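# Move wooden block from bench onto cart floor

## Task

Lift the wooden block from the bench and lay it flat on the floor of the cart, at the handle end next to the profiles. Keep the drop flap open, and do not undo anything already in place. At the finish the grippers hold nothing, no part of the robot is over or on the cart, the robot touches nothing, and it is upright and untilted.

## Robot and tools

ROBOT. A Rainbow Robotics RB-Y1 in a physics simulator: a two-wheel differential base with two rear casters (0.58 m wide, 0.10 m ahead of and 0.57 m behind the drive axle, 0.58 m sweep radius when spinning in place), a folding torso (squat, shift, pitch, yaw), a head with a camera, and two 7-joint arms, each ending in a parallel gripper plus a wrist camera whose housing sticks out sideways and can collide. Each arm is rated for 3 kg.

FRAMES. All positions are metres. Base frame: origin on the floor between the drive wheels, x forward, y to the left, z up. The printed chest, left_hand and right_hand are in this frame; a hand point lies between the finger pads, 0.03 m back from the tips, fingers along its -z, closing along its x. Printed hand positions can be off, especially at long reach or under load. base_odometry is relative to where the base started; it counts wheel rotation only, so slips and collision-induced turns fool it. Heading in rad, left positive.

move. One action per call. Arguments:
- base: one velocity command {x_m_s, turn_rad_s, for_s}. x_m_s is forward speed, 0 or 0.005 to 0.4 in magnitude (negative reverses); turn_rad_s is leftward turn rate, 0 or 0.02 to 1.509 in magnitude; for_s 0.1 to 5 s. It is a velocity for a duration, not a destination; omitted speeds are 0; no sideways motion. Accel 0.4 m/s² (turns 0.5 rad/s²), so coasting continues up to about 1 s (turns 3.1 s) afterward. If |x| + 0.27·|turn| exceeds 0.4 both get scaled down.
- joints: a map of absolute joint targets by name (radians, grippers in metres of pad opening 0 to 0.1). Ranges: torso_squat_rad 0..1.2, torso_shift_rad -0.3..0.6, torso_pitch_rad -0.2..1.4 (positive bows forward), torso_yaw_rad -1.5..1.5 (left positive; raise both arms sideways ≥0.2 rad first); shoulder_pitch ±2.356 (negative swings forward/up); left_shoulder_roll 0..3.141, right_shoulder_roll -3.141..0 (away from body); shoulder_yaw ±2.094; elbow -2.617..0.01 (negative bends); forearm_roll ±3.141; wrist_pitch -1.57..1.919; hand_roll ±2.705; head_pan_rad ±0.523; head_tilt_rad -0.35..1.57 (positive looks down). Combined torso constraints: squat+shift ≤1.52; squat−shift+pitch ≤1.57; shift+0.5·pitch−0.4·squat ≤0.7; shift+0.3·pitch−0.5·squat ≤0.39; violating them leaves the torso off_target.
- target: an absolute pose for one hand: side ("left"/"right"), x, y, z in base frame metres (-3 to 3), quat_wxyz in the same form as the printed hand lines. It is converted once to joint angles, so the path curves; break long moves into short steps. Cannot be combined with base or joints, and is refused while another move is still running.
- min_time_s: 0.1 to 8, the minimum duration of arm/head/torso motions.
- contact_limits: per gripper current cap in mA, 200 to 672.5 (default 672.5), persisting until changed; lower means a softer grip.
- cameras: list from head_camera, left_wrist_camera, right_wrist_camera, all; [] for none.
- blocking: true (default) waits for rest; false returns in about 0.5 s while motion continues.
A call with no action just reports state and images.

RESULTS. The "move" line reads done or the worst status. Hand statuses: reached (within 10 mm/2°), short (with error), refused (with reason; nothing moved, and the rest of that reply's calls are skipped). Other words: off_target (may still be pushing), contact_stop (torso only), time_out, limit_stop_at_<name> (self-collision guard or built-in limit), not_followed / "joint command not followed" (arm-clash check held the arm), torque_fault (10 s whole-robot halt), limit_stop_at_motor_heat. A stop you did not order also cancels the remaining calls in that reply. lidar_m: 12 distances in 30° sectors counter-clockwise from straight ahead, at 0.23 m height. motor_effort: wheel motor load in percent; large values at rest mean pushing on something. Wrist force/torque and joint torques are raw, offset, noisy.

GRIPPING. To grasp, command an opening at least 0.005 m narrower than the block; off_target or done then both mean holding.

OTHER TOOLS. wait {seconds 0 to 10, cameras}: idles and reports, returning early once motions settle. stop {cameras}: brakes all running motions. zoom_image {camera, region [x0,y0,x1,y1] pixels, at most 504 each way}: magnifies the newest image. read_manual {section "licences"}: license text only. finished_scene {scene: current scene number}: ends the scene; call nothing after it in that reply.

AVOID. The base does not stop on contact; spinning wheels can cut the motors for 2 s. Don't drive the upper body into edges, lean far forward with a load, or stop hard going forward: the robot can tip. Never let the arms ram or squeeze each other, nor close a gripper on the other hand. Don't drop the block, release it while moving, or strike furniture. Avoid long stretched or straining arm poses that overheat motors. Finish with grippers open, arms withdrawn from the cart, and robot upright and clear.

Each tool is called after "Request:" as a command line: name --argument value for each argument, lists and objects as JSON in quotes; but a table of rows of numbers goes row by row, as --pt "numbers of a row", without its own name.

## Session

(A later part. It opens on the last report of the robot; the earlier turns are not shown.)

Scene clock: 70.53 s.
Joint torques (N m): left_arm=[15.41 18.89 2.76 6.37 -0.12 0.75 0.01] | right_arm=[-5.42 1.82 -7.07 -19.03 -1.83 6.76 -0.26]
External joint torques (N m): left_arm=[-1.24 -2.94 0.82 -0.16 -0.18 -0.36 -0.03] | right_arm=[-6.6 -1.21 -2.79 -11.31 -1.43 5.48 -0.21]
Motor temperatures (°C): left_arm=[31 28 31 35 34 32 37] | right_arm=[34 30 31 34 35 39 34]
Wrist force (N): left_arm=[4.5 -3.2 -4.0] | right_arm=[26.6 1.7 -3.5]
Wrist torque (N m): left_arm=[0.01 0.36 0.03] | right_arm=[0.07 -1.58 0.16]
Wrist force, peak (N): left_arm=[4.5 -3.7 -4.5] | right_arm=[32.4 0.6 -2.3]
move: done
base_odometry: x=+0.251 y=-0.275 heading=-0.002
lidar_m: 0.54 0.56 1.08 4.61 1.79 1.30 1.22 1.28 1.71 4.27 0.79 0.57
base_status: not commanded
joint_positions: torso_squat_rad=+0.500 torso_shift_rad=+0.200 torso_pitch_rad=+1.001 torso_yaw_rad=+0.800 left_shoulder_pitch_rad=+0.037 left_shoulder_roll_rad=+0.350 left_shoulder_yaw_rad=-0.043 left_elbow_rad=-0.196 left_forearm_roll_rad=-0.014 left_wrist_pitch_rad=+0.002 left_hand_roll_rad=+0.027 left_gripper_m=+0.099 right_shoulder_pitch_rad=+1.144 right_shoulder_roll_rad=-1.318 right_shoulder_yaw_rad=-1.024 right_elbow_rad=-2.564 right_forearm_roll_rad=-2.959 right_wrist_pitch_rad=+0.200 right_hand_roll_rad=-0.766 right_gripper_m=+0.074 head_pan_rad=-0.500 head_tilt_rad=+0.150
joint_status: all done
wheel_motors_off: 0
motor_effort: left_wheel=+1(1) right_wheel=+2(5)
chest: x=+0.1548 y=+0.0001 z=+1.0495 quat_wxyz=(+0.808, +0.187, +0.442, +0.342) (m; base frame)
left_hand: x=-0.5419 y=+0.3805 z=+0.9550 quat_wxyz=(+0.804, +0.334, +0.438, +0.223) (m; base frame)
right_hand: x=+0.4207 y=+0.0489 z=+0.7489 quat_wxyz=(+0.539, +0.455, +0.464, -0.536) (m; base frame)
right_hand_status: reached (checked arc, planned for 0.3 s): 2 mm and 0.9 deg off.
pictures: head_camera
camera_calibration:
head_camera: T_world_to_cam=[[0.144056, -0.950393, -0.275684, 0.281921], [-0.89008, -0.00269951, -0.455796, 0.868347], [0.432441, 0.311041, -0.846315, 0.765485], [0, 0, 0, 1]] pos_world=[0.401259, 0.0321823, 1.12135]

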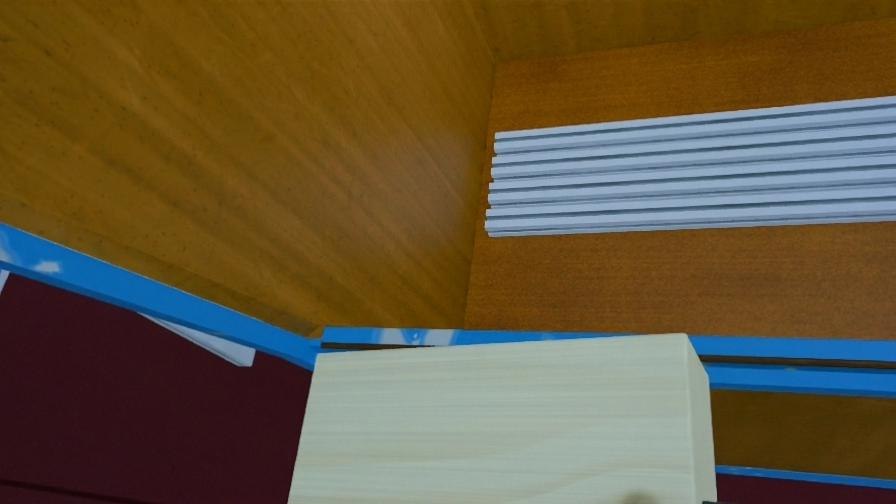

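Request:
move --base '{"x_m_s": 0.2, "for_s": 1.52}' --joints '{"head_tilt_rad": 0.45}' --cameras '[]'

Request:
move --joints '{"torso_squat_rad": 0.9, "torso_shift_rad": 0.45}' --min_time_s 2 --cameras '["head_camera"]'

Scene clock: 77.77 s.
Joint torques (N m): left_arm=[15.27 19.15 2.41 6.36 0 0.93 0.03] | right_arm=[-5.03 1.3 -7.51 -18.99 -1.82 6.37 -0.2]
External joint torques (N m): left_arm=[-1.38 -2.68 0.48 -0.17 -0.07 -0.17 -0.01] | right_arm=[-6.2 -1.73 -3.23 -11.28 -1.41 4.98 -0.15]
Motor temperatures (°C): left_arm=[31 28 31 35 34 32 37] | right_arm=[34 30 31 34 35 39 34]
Wrist force (N): left_arm=[4.0 -3.3 -4.6] | right_arm=[25.8 0.4 -4.4]
Wrist torque (N m): left_arm=[0.01 0.33 0.03] | right_arm=[0.03 -1.53 0.15]
Wrist force, peak (N): left_arm=[4.7 -4.1 -4.5] | right_arm=[27.6 1.2 -3.8]
move: done
base_odometry: x=+0.557 y=-0.275 heading=-0.002
lidar_m: 0.22 0.24 0.33 1.60 2.26 1.61 1.53 1.60 2.14 4.66 0.35 0.25
base_status: done (sent for 1.53 of 1.53 s)
joint_positions: torso_squat_rad=+0.500 torso_shift_rad=+0.200 torso_pitch_rad=+1.001 torso_yaw_rad=+0.800 left_shoulder_pitch_rad=+0.037 left_shoulder_roll_rad=+0.350 left_shoulder_yaw_rad=-0.043 left_elbow_rad=-0.196 left_forearm_roll_rad=-0.014 left_wrist_pitch_rad=+0.002 left_hand_roll_rad=+0.027 left_gripper_m=+0.099 right_shoulder_pitch_rad=+1.144 right_shoulder_roll_rad=-1.318 right_shoulder_yaw_rad=-1.024 right_elbow_rad=-2.564 right_forearm_roll_rad=-2.959 right_wrist_pitch_rad=+0.200 right_hand_roll_rad=-0.766 right_gripper_m=+0.074 head_pan_rad=-0.500 head_tilt_rad=+0.450
joint_status: all done
wheel_motors_off: 0
motor_effort: left_wheel=+0(25) right_wheel=+0(24)
chest: x=+0.1548 y=+0.0001 z=+1.0495 quat_wxyz=(+0.808, +0.187, +0.442, +0.342) (m; base frame)
left_hand: x=-0.5419 y=+0.3805 z=+0.9550 quat_wxyz=(+0.804, +0.334, +0.438, +0.223) (m; base frame)
right_hand: x=+0.4207 y=+0.0489 z=+0.7489 quat_wxyz=(+0.539, +0.455, +0.464, -0.536) (m; base frame)
pictures: none
No camera images: "cameras" was empty.

Scene clock: 80.27 s.
Joint torques (N m): left_arm=[15.64 18.96 2.96 6.45 0.12 0.93 0.04] | right_arm=[-5.08 1.52 -7.3 -18.84 -1.93 6.55 -0.16]
External joint torques (N m): left_arm=[-1.02 -2.88 1.03 -0.08 0.05 -0.18 0] | right_arm=[-6.26 -1.5 -3.02 -11.14 -1.53 5.17 -0.11]
Motor temperatures (°C): left_arm=[31 29 31 35 34 32 37] | right_arm=[34 30 31 34 35 39 34]
Wrist force (N): left_arm=[4.3 -3.4 -4.1] | right_arm=[26.1 0.4 -3.9]
Wrist torque (N m): left_arm=[0.02 0.32 0.06] | right_arm=[-0.06 -1.59 0.20]
Wrist force, peak (N): left_arm=[4.9 -4.1 -4.9] | right_arm=[27.7 0.5 -3.4]
move: done
base_odometry: x=+0.557 y=-0.275 heading=-0.002
lidar_m: 0.23 0.24 0.33 1.60 2.28 1.61 1.53 1.58 2.12 4.64 0.36 0.25
base_status: not commanded
joint_positions: torso_squat_rad=+0.900 torso_shift_rad=+0.450 torso_pitch_rad=+1.001 torso_yaw_rad=+0.800 left_shoulder_pitch_rad=+0.037 left_shoulder_roll_rad=+0.350 left_shoulder_yaw_rad=-0.043 left_elbow_rad=-0.196 left_forearm_roll_rad=-0.014 left_wrist_pitch_rad=+0.002 left_hand_roll_rad=+0.027 left_gripper_m=+0.099 right_shoulder_pitch_rad=+1.144 right_shoulder_roll_rad=-1.318 right_shoulder_yaw_rad=-1.024 right_elbow_rad=-2.564 right_forearm_roll_rad=-2.959 right_wrist_pitch_rad=+0.200 right_hand_roll_rad=-0.766 right_gripper_m=+0.074 head_pan_rad=-0.500 head_tilt_rad=+0.450
joint_status: all done
wheel_motors_off: 0
motor_effort: left_wheel=-2(3) right_wheel=+3(3)
chest: x=+0.2220 y=+0.0001 z=+0.8392 quat_wxyz=(+0.808, +0.187, +0.442, +0.342) (m; base frame)
left_hand: x=-0.4747 y=+0.3805 z=+0.7448 quat_wxyz=(+0.804, +0.334, +0.438, +0.223) (m; base frame)
right_hand: x=+0.4879 y=+0.0489 z=+0.5386 quat_wxyz=(+0.539, +0.455, +0.464, -0.536) (m; base frame)
pictures: head_camera
camera_calibration:
head_camera: T_world_to_cam=[[0.136691, -0.952997, -0.270392, 0.212333], [-0.979017, -0.088317, -0.183648, 0.614974], [0.151136, 0.289821, -0.945072, 0.76318], [0, 0, 0, 1]] pos_world=[0.457702, 0.0354801, 0.891612]

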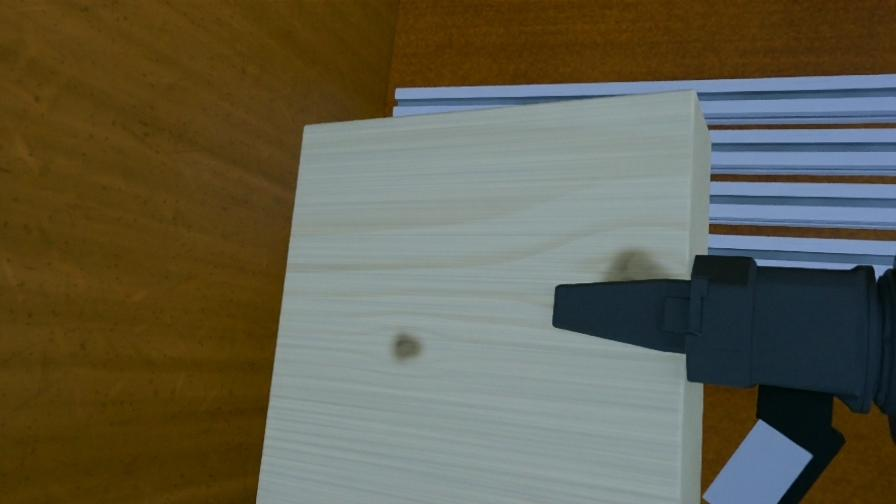

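Request:
move --target '{"side": "right", "x": 0.44, "y": 0.09, "z": 0.44, "quat_wxyz": [0.5361, 0.4611, 0.4611, -0.5361]}' --min_time_s 1.8 --cameras '["head_camera"]'

Request:
move --target '{"side": "right", "x": 0.44, "y": 0.09, "z": 0.39, "quat_wxyz": [0.5361, 0.4611, 0.4611, -0.5361]}' --min_time_s 1 --cameras '["head_camera"]'

Scene clock: 87.80 s.
Joint torques (N m): left_arm=[15.42 19.15 3.07 6.55 -0.02 0.99 0.03] | right_arm=[-5.4 -3.28 -3.44 -21.97 -1.25 8.09 -0.25]
External joint torques (N m): left_arm=[-1.24 -2.68 1.13 0.01 -0.09 -0.11 -0.01] | right_arm=[-6.65 -1.39 -1.19 -12.89 -0.92 6.36 -0.2]
Motor temperatures (°C): left_arm=[31 29 31 35 34 32 37] | right_arm=[34 30 31 35 35 39 34]
Wrist force (N): left_arm=[3.7 -3.5 -4.5] | right_arm=[26.4 0.1 -3.2]
Wrist torque (N m): left_arm=[0.10 0.34 0.06] | right_arm=[-0.02 -1.55 0.19]
Wrist force, peak (N): left_arm=[5.4 -3.4 -4.9] | right_arm=[29.6 0.4 -3.5]
move: done
base_odometry: x=+0.557 y=-0.275 heading=-0.002
lidar_m: 0.22 0.24 0.34 1.60 2.26 1.60 1.54 1.59 2.12 4.66 0.35 0.24
base_status: not commanded
joint_positions: torso_squat_rad=+0.900 torso_shift_rad=+0.450 torso_pitch_rad=+1.001 torso_yaw_rad=+0.800 left_shoulder_pitch_rad=+0.037 left_shoulder_roll_rad=+0.350 left_shoulder_yaw_rad=-0.043 left_elbow_rad=-0.196 left_forearm_roll_rad=-0.014 left_wrist_pitch_rad=+0.002 left_hand_roll_rad=+0.027 left_gripper_m=+0.099 right_shoulder_pitch_rad=+0.492 right_shoulder_roll_rad=-1.334 right_shoulder_yaw_rad=-0.177 right_elbow_rad=-2.259 right_forearm_roll_rad=-2.955 right_wrist_pitch_rad=+0.177 right_hand_roll_rad=-0.415 right_gripper_m=+0.074 head_pan_rad=-0.500 head_tilt_rad=+0.450
joint_status: all done
wheel_motors_off: 0
motor_effort: left_wheel=-2(3) right_wheel=+2(4)
chest: x=+0.2220 y=+0.0001 z=+0.8392 quat_wxyz=(+0.808, +0.187, +0.442, +0.342) (m; base frame)
left_hand: x=-0.4747 y=+0.3805 z=+0.7448 quat_wxyz=(+0.804, +0.334, +0.438, +0.223) (m; base frame)
right_hand: x=+0.4399 y=+0.0892 z=+0.4379 quat_wxyz=(+0.537, +0.459, +0.460, -0.538) (m; base frame)
right_hand_status: reached (checked arc, planned for 1.8 s): 2 mm and 0.4 deg off.
pictures: head_camera
camera_calibration:
head_camera: T_world_to_cam=[[0.136719, -0.952991, -0.270401, 0.212342], [-0.978995, -0.0883087, -0.183765, 0.61497], [0.151247, 0.289845, -0.945047, 0.76312], [0, 0, 0, 1]] pos_world=[0.457601, 0.0354801, 0.891612]

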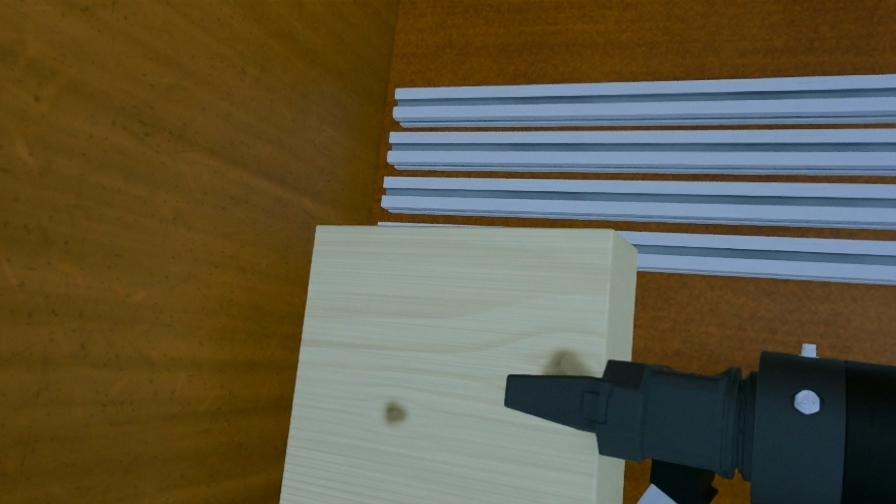

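Scene clock: 89.13 s.
Joint torques (N m): left_arm=[15.07 19.37 2.8 6.52 -0.13 0.93 0.05] | right_arm=[-5.27 -0.09 -3.22 -20.82 -1.34 8.21 -0.07]
External joint torques (N m): left_arm=[-1.59 -2.46 0.86 -0.01 -0.2 -0.18 0.01] | right_arm=[-6.43 2.5 -1.2 -12.21 -0.93 6.46 -0.02]
Motor temperatures (°C): left_arm=[31 29 31 35 34 32 37] | right_arm=[34 30 31 35 35 39 34]
Wrist force (N): left_arm=[4.2 -3.2 -4.6] | right_arm=[25.6 0.6 -4.2]
Wrist torque (N m): left_arm=[-0.02 0.34 0.02] | right_arm=[-0.02 -1.52 0.22]
Wrist force, peak (N): left_arm=[5.0 -3.9 -4.7] | right_arm=[28.6 0.8 -3.2]
move: done
base_odometry: x=+0.557 y=-0.275 heading=-0.002
lidar_m: 0.22 0.24 0.33 1.60 2.26 1.61 1.53 1.60 2.13 4.65 0.36 0.25
base_status: not commanded
joint_positions: torso_squat_rad=+0.900 torso_shift_rad=+0.450 torso_pitch_rad=+1.001 torso_yaw_rad=+0.800 left_shoulder_pitch_rad=+0.037 left_shoulder_roll_rad=+0.350 left_shoulder_yaw_rad=-0.043 left_elbow_rad=-0.196 left_forearm_roll_rad=-0.014 left_wrist_pitch_rad=+0.002 left_hand_roll_rad=+0.027 left_gripper_m=+0.099 right_shoulder_pitch_rad=+0.325 right_shoulder_roll_rad=-1.295 right_shoulder_yaw_rad=-0.029 right_elbow_rad=-2.036 right_forearm_roll_rad=-2.940 right_wrist_pitch_rad=+0.311 right_hand_roll_rad=-0.382 right_gripper_m=+0.074 head_pan_rad=-0.500 head_tilt_rad=+0.450
joint_status: all done
wheel_motors_off: 0
motor_effort: left_wheel=-2(3) right_wheel=+2(4)
chest: x=+0.2219 y=+0.0001 z=+0.8392 quat_wxyz=(+0.808, +0.187, +0.442, +0.342) (m; base frame)
left_hand: x=-0.4747 y=+0.3805 z=+0.7447 quat_wxyz=(+0.804, +0.334, +0.438, +0.223) (m; base frame)
right_hand: x=+0.4398 y=+0.0891 z=+0.3880 quat_wxyz=(+0.537, +0.459, +0.460, -0.538) (m; base frame)
right_hand_status: reached (checked arc, planned for 1.0 s): 2 mm and 0.3 deg off.
pictures: head_camera
camera_calibration:
head_camera: T_world_to_cam=[[0.136719, -0.952991, -0.270401, 0.212342], [-0.978995, -0.0883087, -0.183765, 0.61497], [0.151247, 0.289845, -0.945047, 0.76312], [0, 0, 0, 1]] pos_world=[0.457601, 0.0354801, 0.891612]

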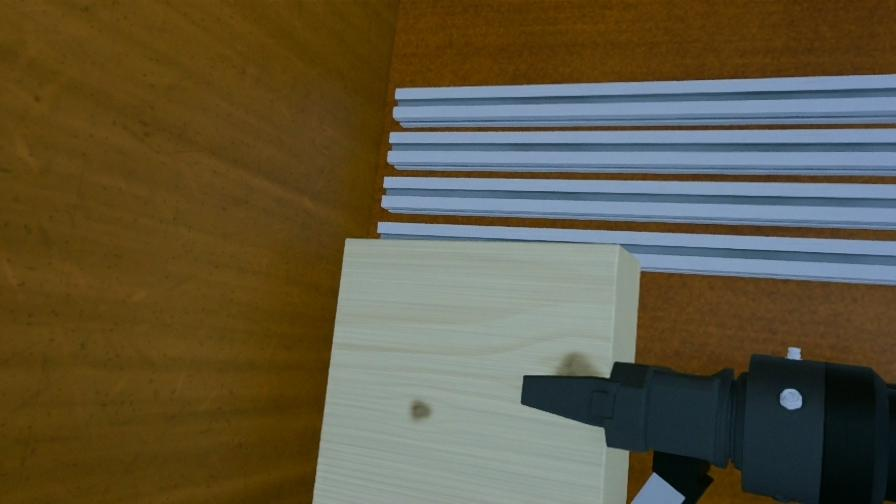

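Request:
move --joints '{"head_tilt_rad": 0.65}' --cameras '[]'

Request:
move --target '{"side": "right", "x": 0.432, "y": 0.092, "z": 0.375, "quat_wxyz": [0.5361, 0.4611, 0.4611, -0.5361]}' --min_time_s 0.7 --cameras '["head_camera"]'

Scene clock: 93.80 s.
Joint torques (N m): left_arm=[15.15 19.15 2.97 6.55 0.05 0.96 0.1] | right_arm=[-5.55 0 -3.07 -20.78 -1.34 8.11 -0.06]
External joint torques (N m): left_arm=[-1.5 -2.69 1.04 0.02 -0.02 -0.14 0.06] | right_arm=[-6.71 2.59 -1.05 -12.17 -0.94 6.36 -0.01]
Motor temperatures (°C): left_arm=[31 29 31 35 34 32 37] | right_arm=[34 30 31 35 35 39 34]
Wrist force (N): left_arm=[4.4 -2.7 -3.9] | right_arm=[26.6 -0.2 -4.1]
Wrist torque (N m): left_arm=[-0.06 0.38 0.03] | right_arm=[0.03 -1.45 0.18]
Wrist force, peak (N): left_arm=[4.2 -4.1 -5.1] | right_arm=[26.9 0.4 -4.0]
move: done
base_odometry: x=+0.557 y=-0.275 heading=-0.002
lidar_m: 0.22 0.24 0.32 1.60 2.28 1.61 1.53 1.59 2.11 4.65 0.35 0.25
base_status: not commanded
joint_positions: torso_squat_rad=+0.900 torso_shift_rad=+0.450 torso_pitch_rad=+1.001 torso_yaw_rad=+0.800 left_shoulder_pitch_rad=+0.037 left_shoulder_roll_rad=+0.350 left_shoulder_yaw_rad=-0.043 left_elbow_rad=-0.196 left_forearm_roll_rad=-0.014 left_wrist_pitch_rad=+0.002 left_hand_roll_rad=+0.027 left_gripper_m=+0.099 right_shoulder_pitch_rad=+0.325 right_shoulder_roll_rad=-1.295 right_shoulder_yaw_rad=-0.029 right_elbow_rad=-2.036 right_forearm_roll_rad=-2.940 right_wrist_pitch_rad=+0.311 right_hand_roll_rad=-0.382 right_gripper_m=+0.074 head_pan_rad=-0.500 head_tilt_rad=+0.650
joint_status: all done
wheel_motors_off: 0
motor_effort: left_wheel=-2(3) right_wheel=+2(3)
chest: x=+0.2219 y=+0.0001 z=+0.8392 quat_wxyz=(+0.808, +0.187, +0.442, +0.342) (m; base frame)
left_hand: x=-0.4747 y=+0.3805 z=+0.7447 quat_wxyz=(+0.804, +0.334, +0.438, +0.223) (m; base frame)
right_hand: x=+0.4398 y=+0.0891 z=+0.3880 quat_wxyz=(+0.537, +0.459, +0.460, -0.538) (m; base frame)
pictures: none
No camera images: "cameras" was empty.

Scene clock: 94.83 s.
Joint torques (N m): left_arm=[15.42 18.88 2.94 6.6 0.06 0.91 0.03] | right_arm=[-5.74 0.43 -2 -20.61 -1.44 8.45 -0.06]
External joint torques (N m): left_arm=[-1.24 -2.95 1 0.07 -0.01 -0.2 -0.01] | right_arm=[-7.06 2.91 -0.31 -12.1 -1.03 6.68 -0.01]
Motor temperatures (°C): left_arm=[31 29 31 35 34 32 37] | right_arm=[34 30 31 35 35 39 34]
Wrist force (N): left_arm=[4.5 -3.3 -4.6] | right_arm=[25.7 0.8 -4.2]
Wrist torque (N m): left_arm=[0.01 0.37 0.09] | right_arm=[-0.06 -1.54 0.22]
Wrist force, peak (N): left_arm=[4.7 -3.7 -4.6] | right_arm=[27.7 0.2 -3.8]
move: done
base_odometry: x=+0.557 y=-0.275 heading=-0.002
lidar_m: 0.23 0.24 0.33 1.59 2.28 1.62 1.53 1.60 2.15 4.67 0.36 0.25
base_status: not commanded
joint_positions: torso_squat_rad=+0.900 torso_shift_rad=+0.450 torso_pitch_rad=+1.001 torso_yaw_rad=+0.800 left_shoulder_pitch_rad=+0.037 left_shoulder_roll_rad=+0.350 left_shoulder_yaw_rad=-0.043 left_elbow_rad=-0.196 left_forearm_roll_rad=-0.014 left_wrist_pitch_rad=+0.002 left_hand_roll_rad=+0.027 left_gripper_m=+0.099 right_shoulder_pitch_rad=+0.271 right_shoulder_roll_rad=-1.262 right_shoulder_yaw_rad=+0.029 right_elbow_rad=-1.971 right_forearm_roll_rad=-2.924 right_wrist_pitch_rad=+0.343 right_hand_roll_rad=-0.361 right_gripper_m=+0.074 head_pan_rad=-0.500 head_tilt_rad=+0.650
joint_status: all done
wheel_motors_off: 0
motor_effort: left_wheel=-2(3) right_wheel=+3(4)
chest: x=+0.2219 y=+0.0001 z=+0.8392 quat_wxyz=(+0.808, +0.187, +0.442, +0.342) (m; base frame)
left_hand: x=-0.4747 y=+0.3805 z=+0.7447 quat_wxyz=(+0.804, +0.334, +0.438, +0.223) (m; base frame)
right_hand: x=+0.4318 y=+0.0910 z=+0.3731 quat_wxyz=(+0.537, +0.459, +0.460, -0.538) (m; base frame)
right_hand_status: reached (checked arc, planned for 0.7 s): 2 mm and 0.3 deg off.
pictures: head_camera
camera_calibration:
head_camera: T_world_to_cam=[[0.132937, -0.954851, -0.265684, 0.209468], [-0.99008, -0.140242, 0.00862628, 0.44046], [-0.0454968, 0.261901, -0.964022, 0.859816], [0, 0, 0, 1]] pos_world=[0.447364, 0.0365954, 0.880734]

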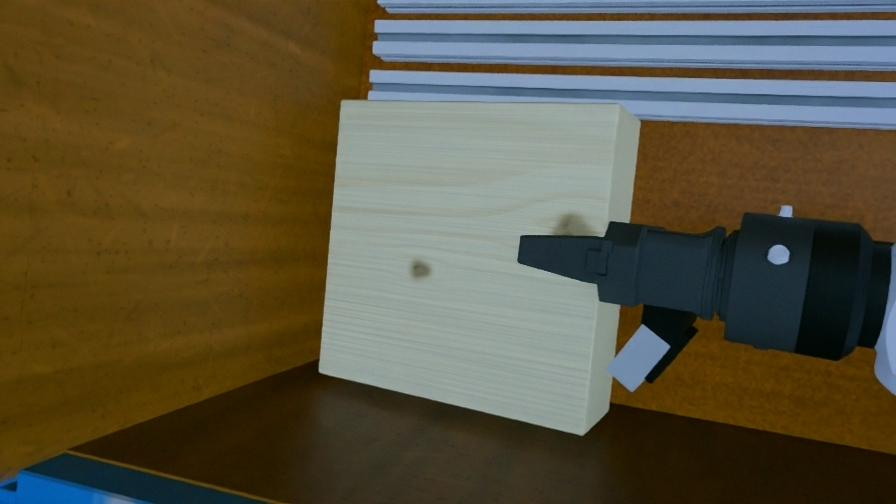

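Request:
move --target '{"side": "right", "x": 0.432, "y": 0.092, "z": 0.357, "quat_wxyz": [0.5361, 0.4611, 0.4611, -0.5361]}' --min_time_s 0.8 --cameras '["head_camera"]'

Scene clock: 99.37 s.
Joint torques (N m): left_arm=[15.29 19.17 2.93 6.67 -0.05 0.86 -0.05] | right_arm=[-5.42 0.79 -1.76 -20.07 -1.44 8.42 -0.06]
External joint torques (N m): left_arm=[-1.36 -2.67 1 0.13 -0.11 -0.24 -0.09] | right_arm=[-6.66 3.4 -0.15 -11.79 -1.01 6.64 -0.01]
Motor temperatures (°C): left_arm=[31 29 31 35 34 32 37] | right_arm=[34 30 31 35 35 39 34]
Wrist force (N): left_arm=[4.1 -3.9 -4.3] | right_arm=[25.6 0.1 -4.0]
Wrist torque (N m): left_arm=[0.14 0.31 0.07] | right_arm=[-0.01 -1.55 0.20]
Wrist force, peak (N): left_arm=[5.3 -3.9 -4.3] | right_arm=[28.0 0.6 -3.5]
move: done
base_odometry: x=+0.557 y=-0.275 heading=-0.002
lidar_m: 0.23 0.24 0.32 1.60 2.26 1.61 1.53 1.60 2.13 4.65 0.36 0.25
base_status: not commanded
joint_positions: torso_squat_rad=+0.900 torso_shift_rad=+0.450 torso_pitch_rad=+1.001 torso_yaw_rad=+0.800 left_shoulder_pitch_rad=+0.037 left_shoulder_roll_rad=+0.350 left_shoulder_yaw_rad=-0.043 left_elbow_rad=-0.196 left_forearm_roll_rad=-0.014 left_wrist_pitch_rad=+0.002 left_hand_roll_rad=+0.027 left_gripper_m=+0.099 right_shoulder_pitch_rad=+0.212 right_shoulder_roll_rad=-1.244 right_shoulder_yaw_rad=+0.073 right_elbow_rad=-1.883 right_forearm_roll_rad=-2.916 right_wrist_pitch_rad=+0.394 right_hand_roll_rad=-0.354 right_gripper_m=+0.074 head_pan_rad=-0.500 head_tilt_rad=+0.650
joint_status: all done
wheel_motors_off: 0
motor_effort: left_wheel=-2(3) right_wheel=+3(5)
chest: x=+0.2219 y=+0.0001 z=+0.8392 quat_wxyz=(+0.808, +0.187, +0.442, +0.342) (m; base frame)
left_hand: x=-0.4747 y=+0.3805 z=+0.7447 quat_wxyz=(+0.804, +0.334, +0.438, +0.223) (m; base frame)
right_hand: x=+0.4317 y=+0.0910 z=+0.3551 quat_wxyz=(+0.537, +0.459, +0.460, -0.537) (m; base frame)
right_hand_status: reached (checked arc, planned for 0.8 s): 2 mm and 0.3 deg off.
pictures: head_camera
camera_calibration:
head_camera: T_world_to_cam=[[0.132937, -0.954851, -0.265684, 0.209468], [-0.99008, -0.140242, 0.00862628, 0.44046], [-0.0454968, 0.261901, -0.964022, 0.859816], [0, 0, 0, 1]] pos_world=[0.447364, 0.0365954, 0.880734]

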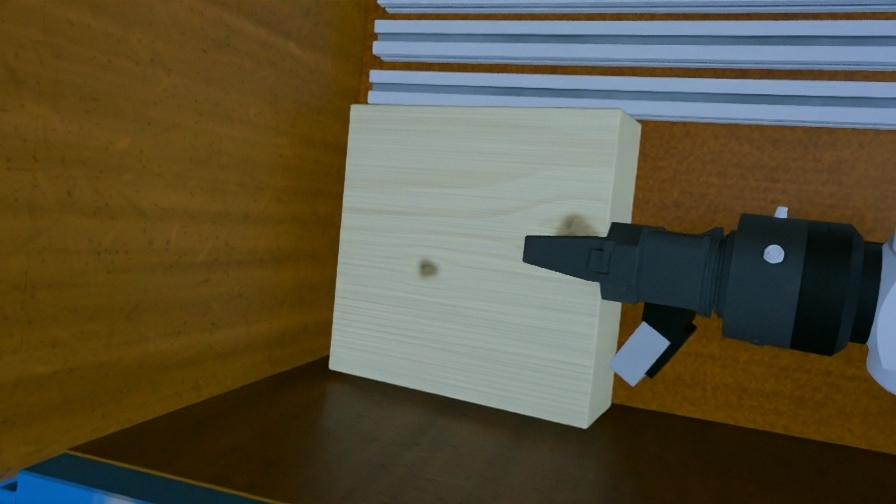

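Request:
move --target '{"side": "right", "x": 0.432, "y": 0.092, "z": 0.349, "quat_wxyz": [0.5361, 0.4611, 0.4611, -0.5361]}' --min_time_s 0.6 --cameras '["head_camera"]'

Scene clock: 101.27 s.
Joint torques (N m): left_arm=[15.22 18.92 2.9 6.46 0.05 0.89 0.03] | right_arm=[-3.26 -0.55 -1.5 -11.71 0.54 2.78 1.48]
External joint torques (N m): left_arm=[-1.43 -2.91 0.96 -0.07 -0.02 -0.21 -0.01] | right_arm=[-4.47 2.11 0.08 -3.53 0.98 1 1.53]
Motor temperatures (°C): left_arm=[31 29 31 35 34 32 37] | right_arm=[34 30 31 35 35 39 34]
Wrist force (N): left_arm=[4.4 -3.2 -4.5] | right_arm=[12.9 2.0 3.8]
Wrist torque (N m): left_arm=[-0.02 0.37 0.04] | right_arm=[-0.67 0.95 -1.34]
Wrist force, peak (N): left_arm=[5.6 -3.6 -4.7] | right_arm=[26.7 -0.1 -3.3]
move: done
base_odometry: x=+0.557 y=-0.275 heading=-0.003
lidar_m: 0.23 0.24 0.33 1.61 2.27 1.61 1.54 1.60 2.13 4.65 0.36 0.24
base_status: not commanded
joint_positions: torso_squat_rad=+0.900 torso_shift_rad=+0.450 torso_pitch_rad=+1.001 torso_yaw_rad=+0.800 left_shoulder_pitch_rad=+0.037 left_shoulder_roll_rad=+0.350 left_shoulder_yaw_rad=-0.043 left_elbow_rad=-0.196 left_forearm_roll_rad=-0.014 left_wrist_pitch_rad=+0.002 left_hand_roll_rad=+0.027 left_gripper_m=+0.099 right_shoulder_pitch_rad=+0.187 right_shoulder_roll_rad=-1.235 right_shoulder_yaw_rad=+0.091 right_elbow_rad=-1.847 right_forearm_roll_rad=-2.912 right_wrist_pitch_rad=+0.417 right_hand_roll_rad=-0.351 right_gripper_m=+0.074 head_pan_rad=-0.500 head_tilt_rad=+0.650
joint_status: all done
wheel_motors_off: 0
motor_effort: left_wheel=-3(3) right_wheel=+3(4)
chest: x=+0.2219 y=+0.0001 z=+0.8393 quat_wxyz=(+0.808, +0.187, +0.442, +0.342) (m; base frame)
left_hand: x=-0.4748 y=+0.3805 z=+0.7447 quat_wxyz=(+0.804, +0.334, +0.437, +0.223) (m; base frame)
right_hand: x=+0.4317 y=+0.0914 z=+0.3488 quat_wxyz=(+0.537, +0.460, +0.461, -0.537) (m; base frame)
right_hand_status: reached (checked arc, planned for 0.6 s): 1 mm and 0.2 deg off.
pictures: head_camera
camera_calibration:
head_camera: T_world_to_cam=[[0.132906, -0.954837, -0.265749, 0.20958], [-0.990093, -0.140159, 0.00842966, 0.440536], [-0.0452961, 0.261996, -0.964005, 0.859799], [0, 0, 0, 1]] pos_world=[0.447263, 0.0365955, 0.880833]

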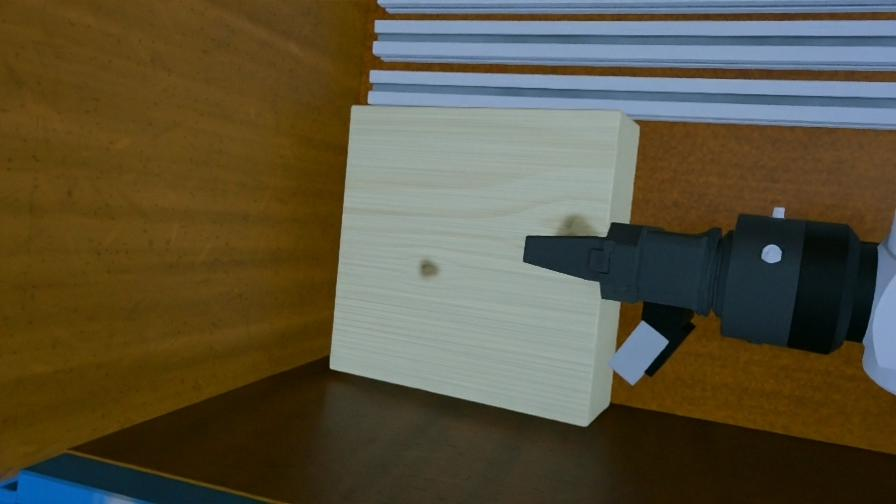

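Request:
move --joints '{"right_gripper_m": 0.1}' --cameras '[]'

Request:
move --target '{"side": "right", "x": 0.432, "y": 0.090, "z": 0.353, "quat_wxyz": [0.5649, 0.4253, 0.4253, -0.5649]}' --min_time_s 1 --cameras '["head_camera"]'

Request:
move --target '{"side": "right", "x": 0.432, "y": 0.086, "z": 0.358, "quat_wxyz": [0.5933, 0.3848, 0.3848, -0.5933]}' --min_time_s 1 --cameras '["head_camera", "right_wrist_camera"]'

Scene clock: 105.40 s.
Joint torques (N m): left_arm=[15.34 18.91 2.78 6.43 -0.07 0.88 -0.01] | right_arm=[-2.54 -0.48 -1.37 -12.46 -0.64 3.25 0.4]
External joint torques (N m): left_arm=[-1.3 -2.93 0.84 -0.1 -0.13 -0.23 -0.05] | right_arm=[-3.75 2.18 0.21 -4.28 -0.2 1.48 0.45]
Motor temperatures (°C): left_arm=[31 29 31 35 34 32 37] | right_arm=[34 30 31 34 35 39 34]
Wrist force (N): left_arm=[4.3 -3.7 -3.2] | right_arm=[13.0 0.2 4.6]
Wrist torque (N m): left_arm=[0.03 0.38 0.03] | right_arm=[-0.32 0.82 -0.05]
Wrist force, peak (N): left_arm=[5.2 -4.3 -4.9] | right_arm=[15.7 0.2 -1.8]
move: done
base_odometry: x=+0.557 y=-0.275 heading=-0.003
lidar_m: 0.23 0.23 0.32 1.61 2.27 1.61 1.53 1.60 2.13 4.63 0.36 0.25
base_status: not commanded
joint_positions: torso_squat_rad=+0.900 torso_shift_rad=+0.450 torso_pitch_rad=+1.001 torso_yaw_rad=+0.800 left_shoulder_pitch_rad=+0.037 left_shoulder_roll_rad=+0.350 left_shoulder_yaw_rad=-0.043 left_elbow_rad=-0.196 left_forearm_roll_rad=-0.014 left_wrist_pitch_rad=+0.002 left_hand_roll_rad=+0.027 left_gripper_m=+0.099 right_shoulder_pitch_rad=+0.187 right_shoulder_roll_rad=-1.235 right_shoulder_yaw_rad=+0.091 right_elbow_rad=-1.847 right_forearm_roll_rad=-2.912 right_wrist_pitch_rad=+0.417 right_hand_roll_rad=-0.351 right_gripper_m=+0.099 head_pan_rad=-0.500 head_tilt_rad=+0.650
joint_status: all done
wheel_motors_off: 0
motor_effort: left_wheel=-3(3) right_wheel=+2(4)
chest: x=+0.2218 y=+0.0001 z=+0.8393 quat_wxyz=(+0.808, +0.187, +0.442, +0.342) (m; base frame)
left_hand: x=-0.4748 y=+0.3805 z=+0.7446 quat_wxyz=(+0.804, +0.334, +0.437, +0.223) (m; base frame)
right_hand: x=+0.4318 y=+0.0914 z=+0.3487 quat_wxyz=(+0.537, +0.460, +0.460, -0.537) (m; base frame)
pictures: none
No camera images: "cameras" was empty.

Scene clock: 106.73 s.
Joint torques (N m): left_arm=[15.32 18.96 2.94 6.47 -0.01 0.95 0.04] | right_arm=[0.94 -3.94 -4.36 -13.63 -0.8 3.27 -0.24]
External joint torques (N m): left_arm=[-1.33 -2.87 1.01 -0.06 -0.07 -0.15 0] | right_arm=[-0.07 -1.21 -2.54 -5.06 -0.49 1.57 -0.19]
Motor temperatures (°C): left_arm=[31 29 31 35 34 32 37] | right_arm=[34 30 31 34 35 39 34]
Wrist force (N): left_arm=[4.2 -3.8 -4.6] | right_arm=[14.2 -0.4 -6.1]
Wrist torque (N m): left_arm=[0.08 0.37 0.06] | right_arm=[-0.02 0.78 -0.15]
Wrist force, peak (N): left_arm=[4.9 -4.3 -4.2] | right_arm=[15.3 -0.1 -7.1]
move: done
base_odometry: x=+0.557 y=-0.275 heading=-0.002
lidar_m: 0.23 0.24 0.32 1.59 2.28 1.62 1.53 1.60 2.14 4.64 0.35 0.24
base_status: not commanded
joint_positions: torso_squat_rad=+0.900 torso_shift_rad=+0.450 torso_pitch_rad=+1.001 torso_yaw_rad=+0.800 left_shoulder_pitch_rad=+0.037 left_shoulder_roll_rad=+0.350 left_shoulder_yaw_rad=-0.043 left_elbow_rad=-0.196 left_forearm_roll_rad=-0.014 left_wrist_pitch_rad=+0.002 left_hand_roll_rad=+0.027 left_gripper_m=+0.099 right_shoulder_pitch_rad=+0.268 right_shoulder_roll_rad=-1.307 right_shoulder_yaw_rad=+0.062 right_elbow_rad=-2.004 right_forearm_roll_rad=-2.916 right_wrist_pitch_rad=+0.186 right_hand_roll_rad=-0.387 right_gripper_m=+0.099 head_pan_rad=-0.500 head_tilt_rad=+0.650
joint_status: all done
wheel_motors_off: 0
motor_effort: left_wheel=-2(3) right_wheel=+2(5)
chest: x=+0.2218 y=+0.0001 z=+0.8393 quat_wxyz=(+0.808, +0.187, +0.442, +0.342) (m; base frame)
left_hand: x=-0.4748 y=+0.3805 z=+0.7447 quat_wxyz=(+0.804, +0.334, +0.437, +0.223) (m; base frame)
right_hand: x=+0.4318 y=+0.0897 z=+0.3525 quat_wxyz=(+0.565, +0.426, +0.425, -0.565) (m; base frame)
right_hand_status: reached (checked arc, planned for 1.0 s): 1 mm and 0.1 deg off.
pictures: head_camera
camera_calibration:
head_camera: T_world_to_cam=[[0.132999, -0.954827, -0.265739, 0.209528], [-0.990085, -0.140222, 0.00830795, 0.440642], [-0.0451951, 0.261999, -0.964009, 0.859757], [0, 0, 0, 1]] pos_world=[0.447263, 0.0365953, 0.880833]

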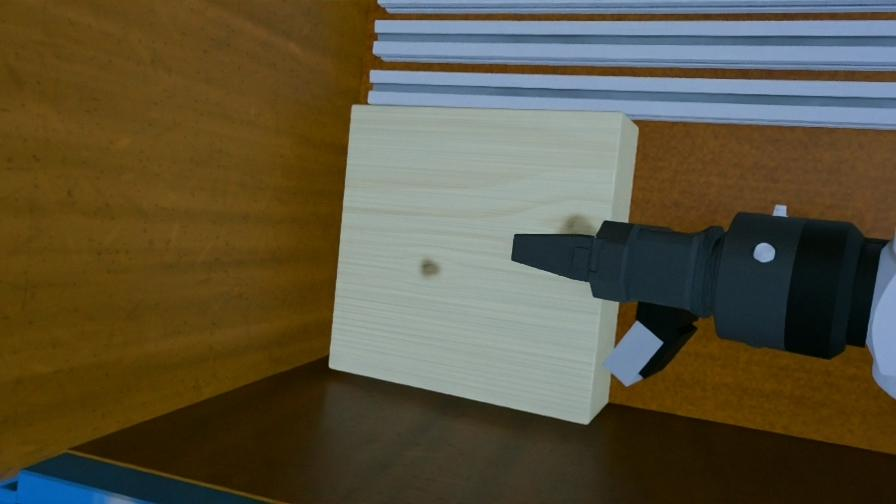

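Scene clock: 108.07 s.
Joint torques (N m): left_arm=[15.81 19.01 2.68 6.42 0.12 0.83 0.03] | right_arm=[0.58 -4.18 -4.87 -14.1 -0.61 3.16 -0.18]
External joint torques (N m): left_arm=[-0.84 -2.83 0.75 -0.11 0.05 -0.28 -0.01] | right_arm=[0.07 -1.28 -2.74 -5.25 -0.47 1.58 -0.13]
Motor temperatures (°C): left_arm=[31 29 31 35 34 32 37] | right_arm=[34 30 31 34 35 39 34]
Wrist force (N): left_arm=[4.3 -3.9 -4.6] | right_arm=[13.6 0.9 -7.4]
Wrist torque (N m): left_arm=[0.07 0.39 0.04] | right_arm=[-0.13 0.65 -0.09]
Wrist force, peak (N): left_arm=[4.9 -3.9 -4.5] | right_arm=[15.0 0.8 -7.7]
move: done
base_odometry: x=+0.557 y=-0.275 heading=-0.002
lidar_m: 0.23 0.23 0.33 1.60 2.27 1.61 1.54 1.59 2.14 4.66 0.35 0.25
base_status: not commanded
joint_positions: torso_squat_rad=+0.900 torso_shift_rad=+0.450 torso_pitch_rad=+1.001 torso_yaw_rad=+0.800 left_shoulder_pitch_rad=+0.037 left_shoulder_roll_rad=+0.350 left_shoulder_yaw_rad=-0.043 left_elbow_rad=-0.196 left_forearm_roll_rad=-0.014 left_wrist_pitch_rad=+0.002 left_hand_roll_rad=+0.027 left_gripper_m=+0.099 right_shoulder_pitch_rad=+0.340 right_shoulder_roll_rad=-1.404 right_shoulder_yaw_rad=+0.038 right_elbow_rad=-2.163 right_forearm_roll_rad=-2.937 right_wrist_pitch_rad=-0.072 right_hand_roll_rad=-0.427 right_gripper_m=+0.099 head_pan_rad=-0.500 head_tilt_rad=+0.650
joint_status: all done
wheel_motors_off: 0
motor_effort: left_wheel=-1(3) right_wheel=+2(4)
chest: x=+0.2218 y=+0.0001 z=+0.8393 quat_wxyz=(+0.808, +0.187, +0.442, +0.342) (m; base frame)
left_hand: x=-0.4748 y=+0.3805 z=+0.7447 quat_wxyz=(+0.804, +0.334, +0.437, +0.223) (m; base frame)
right_hand: x=+0.4318 y=+0.0854 z=+0.3574 quat_wxyz=(+0.593, +0.385, +0.385, -0.593) (m; base frame)
right_hand_status: reached (checked arc, planned for 1.0 s): 1 mm and 0.1 deg off.
pictures: head_camera, right_wrist_camera
camera_calibration:
head_camera: T_world_to_cam=[[0.132999, -0.954827, -0.265739, 0.209528], [-0.990085, -0.140222, 0.00830795, 0.440642], [-0.0451951, 0.261999, -0.964009, 0.859757], [0, 0, 0, 1]] pos_world=[0.447263, 0.0365953, 0.880833]
right_wrist_camera: T_world_to_cam=[[-0.0288479, 0.430105, 0.902318, -0.348053], [0.860949, -0.447953, 0.24105, -0.392543], [0.507872, 0.783804, -0.357376, -0.0863279], [0, 0, 0, 1]] pos_world=[0.371763, 0.0415228, 0.377825]

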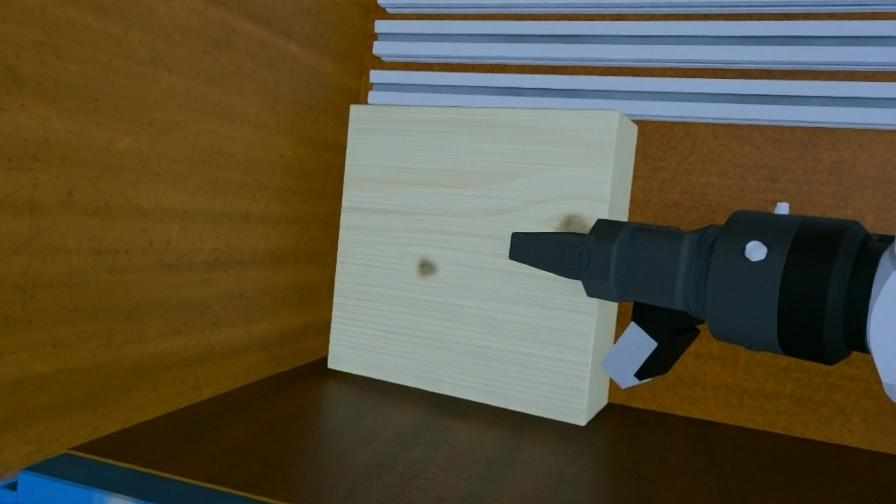

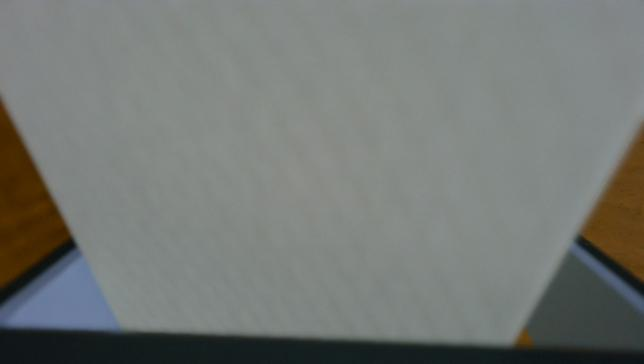

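Request:
move --target '{"side": "right", "x": 0.432, "y": 0.06, "z": 0.354, "quat_wxyz": [0.6082, 0.3608, 0.3608, -0.6082]}' --min_time_s 1.2 --cameras '["head_camera", "right_wrist_camera"]'

Scene clock: 112.07 s.
Joint torques (N m): left_arm=[15.5 18.86 3.16 6.26 0.01 0.91 -0.03] | right_arm=[0.56 -3.49 -4.96 -14.24 -0.32 3.09 -0.3]
External joint torques (N m): left_arm=[-1.15 -2.98 1.23 -0.27 -0.05 -0.19 -0.07] | right_arm=[-0.48 -1.41 -2.82 -5.59 -0.23 1.59 -0.26]
Motor temperatures (°C): left_arm=[31 29 31 35 34 32 37] | right_arm=[34 30 31 34 35 39 34]
Wrist force (N): left_arm=[4.7 -4.0 -3.9] | right_arm=[12.8 0.2 -7.3]
Wrist torque (N m): left_arm=[0.11 0.40 0.10] | right_arm=[-0.17 0.31 -0.11]
Wrist force, peak (N): left_arm=[5.3 -3.1 -4.7] | right_arm=[14.1 0.1 -8.5]
move: done
base_odometry: x=+0.557 y=-0.275 heading=-0.002
lidar_m: 0.23 0.24 0.33 1.60 2.27 1.61 1.53 1.60 2.12 4.64 0.33 0.25
base_status: not commanded
joint_positions: torso_squat_rad=+0.900 torso_shift_rad=+0.450 torso_pitch_rad=+1.001 torso_yaw_rad=+0.800 left_shoulder_pitch_rad=+0.037 left_shoulder_roll_rad=+0.350 left_shoulder_yaw_rad=-0.043 left_elbow_rad=-0.196 left_forearm_roll_rad=-0.014 left_wrist_pitch_rad=+0.002 left_hand_roll_rad=+0.027 left_gripper_m=+0.099 right_shoulder_pitch_rad=+0.515 right_shoulder_roll_rad=-1.434 right_shoulder_yaw_rad=-0.099 right_elbow_rad=-2.225 right_forearm_roll_rad=-2.947 right_wrist_pitch_rad=-0.134 right_hand_roll_rad=-0.439 right_gripper_m=+0.099 head_pan_rad=-0.500 head_tilt_rad=+0.650
joint_status: all done
wheel_motors_off: 0
motor_effort: left_wheel=-1(2) right_wheel=+2(4)
chest: x=+0.2218 y=+0.0001 z=+0.8393 quat_wxyz=(+0.808, +0.187, +0.442, +0.342) (m; base frame)
left_hand: x=-0.4748 y=+0.3805 z=+0.7447 quat_wxyz=(+0.804, +0.334, +0.437, +0.223) (m; base frame)
right_hand: x=+0.4318 y=+0.0596 z=+0.3533 quat_wxyz=(+0.608, +0.360, +0.360, -0.609) (m; base frame)
right_hand_status: reached (checked arc, planned for 1.2 s): 1 mm and 0.1 deg off.
pictures: head_camera, right_wrist_camera
camera_calibration:
head_camera: T_world_to_cam=[[0.132999, -0.954827, -0.265739, 0.209528], [-0.990085, -0.140222, 0.00830795, 0.440642], [-0.0451951, 0.261999, -0.964009, 0.859757], [0, 0, 0, 1]] pos_world=[0.447263, 0.0365953, 0.880833]
right_wrist_camera: T_world_to_cam=[[-0.0282567, 0.503615, 0.863466, -0.324084], [0.861256, -0.426194, 0.276761, -0.417226], [0.507385, 0.751486, -0.421699, -0.042731], [0, 0, 0, 1]] pos_world=[0.371862, 0.0175063, 0.377288]

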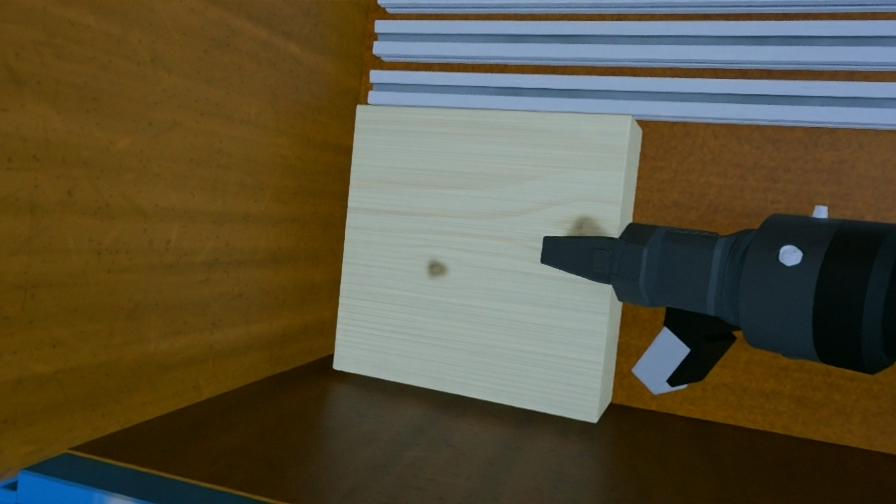

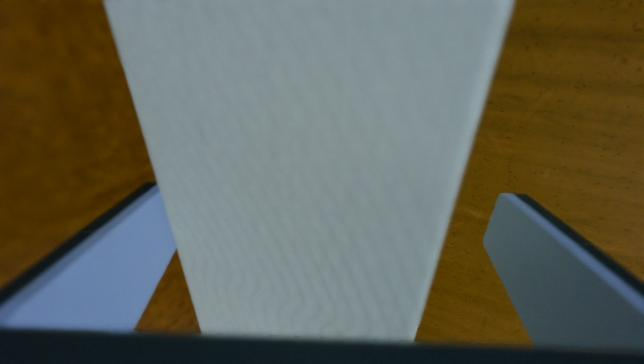

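Request:
move --target '{"side": "right", "x": 0.432, "y": 0.035, "z": 0.3535, "quat_wxyz": [0.6082, 0.3608, 0.3608, -0.6082]}' --min_time_s 1.2 --cameras '["head_camera"]'

Scene clock: 114.43 s.
Joint torques (N m): left_arm=[15.49 19.31 2.81 6.33 0 0.89 -0.02] | right_arm=[3.12 2.2 -3.44 -8.44 -0.09 1.76 0.18]
External joint torques (N m): left_arm=[-1.15 -2.53 0.88 -0.2 -0.06 -0.22 -0.07] | right_arm=[1.08 2.97 -1.43 -0.12 0.06 0.24 0.22]
Motor temperatures (°C): left_arm=[31 29 31 35 34 32 37] | right_arm=[34 30 31 34 35 38 34]
Wrist force (N): left_arm=[4.7 -3.2 -4.2] | right_arm=[5.0 0.5 -1.7]
Wrist torque (N m): left_arm=[0.00 0.41 0.04] | right_arm=[-0.01 0.33 -0.07]
Wrist force, peak (N): left_arm=[5.1 -4.0 -4.4] | right_arm=[14.0 -0.2 -8.2]
move: done
base_odometry: x=+0.557 y=-0.275 heading=-0.002
lidar_m: 0.24 0.24 0.34 1.59 2.28 1.61 1.53 1.61 2.13 4.65 0.35 0.25
base_status: not commanded
joint_positions: torso_squat_rad=+0.900 torso_shift_rad=+0.450 torso_pitch_rad=+1.000 torso_yaw_rad=+0.800 left_shoulder_pitch_rad=+0.037 left_shoulder_roll_rad=+0.350 left_shoulder_yaw_rad=-0.043 left_elbow_rad=-0.196 left_forearm_roll_rad=-0.014 left_wrist_pitch_rad=+0.002 left_hand_roll_rad=+0.027 left_gripper_m=+0.099 right_shoulder_pitch_rad=+0.670 right_shoulder_roll_rad=-1.395 right_shoulder_yaw_rad=-0.238 right_elbow_rad=-2.223 right_forearm_roll_rad=-2.932 right_wrist_pitch_rad=-0.047 right_hand_roll_rad=-0.433 right_gripper_m=+0.099 head_pan_rad=-0.500 head_tilt_rad=+0.650
joint_status: all done
wheel_motors_off: 0
motor_effort: left_wheel=-2(3) right_wheel=+2(4)
chest: x=+0.2217 y=+0.0001 z=+0.8394 quat_wxyz=(+0.808, +0.187, +0.442, +0.342) (m; base frame)
left_hand: x=-0.4749 y=+0.3805 z=+0.7446 quat_wxyz=(+0.804, +0.334, +0.437, +0.223) (m; base frame)
right_hand: x=+0.4319 y=+0.0358 z=+0.3532 quat_wxyz=(+0.608, +0.361, +0.360, -0.608) (m; base frame)
right_hand_status: reached (checked arc, planned for 1.2 s): 1 mm and 0.1 deg off.
pictures: head_camera
camera_calibration:
head_camera: T_world_to_cam=[[0.133081, -0.954822, -0.265715, 0.209537], [-0.990083, -0.140248, 0.00809423, 0.440729], [-0.0449945, 0.262003, -0.964018, 0.859863], [0, 0, 0, 1]] pos_world=[0.447163, 0.0365952, 0.881032]

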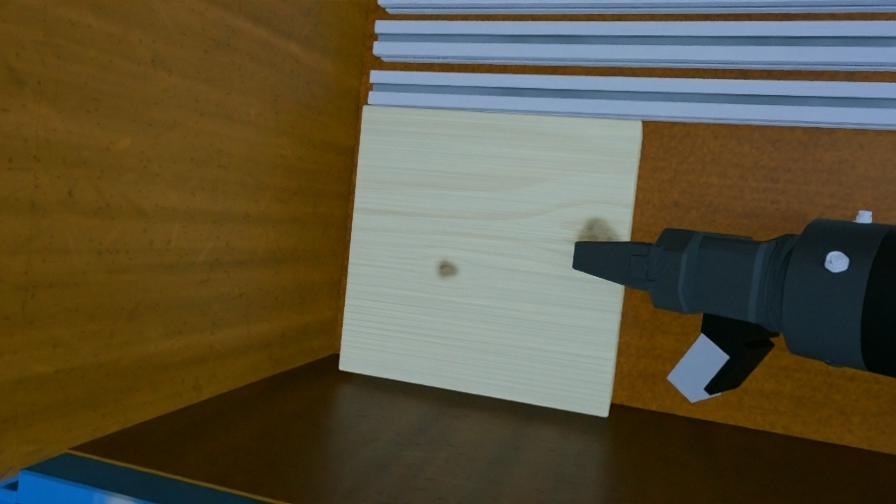

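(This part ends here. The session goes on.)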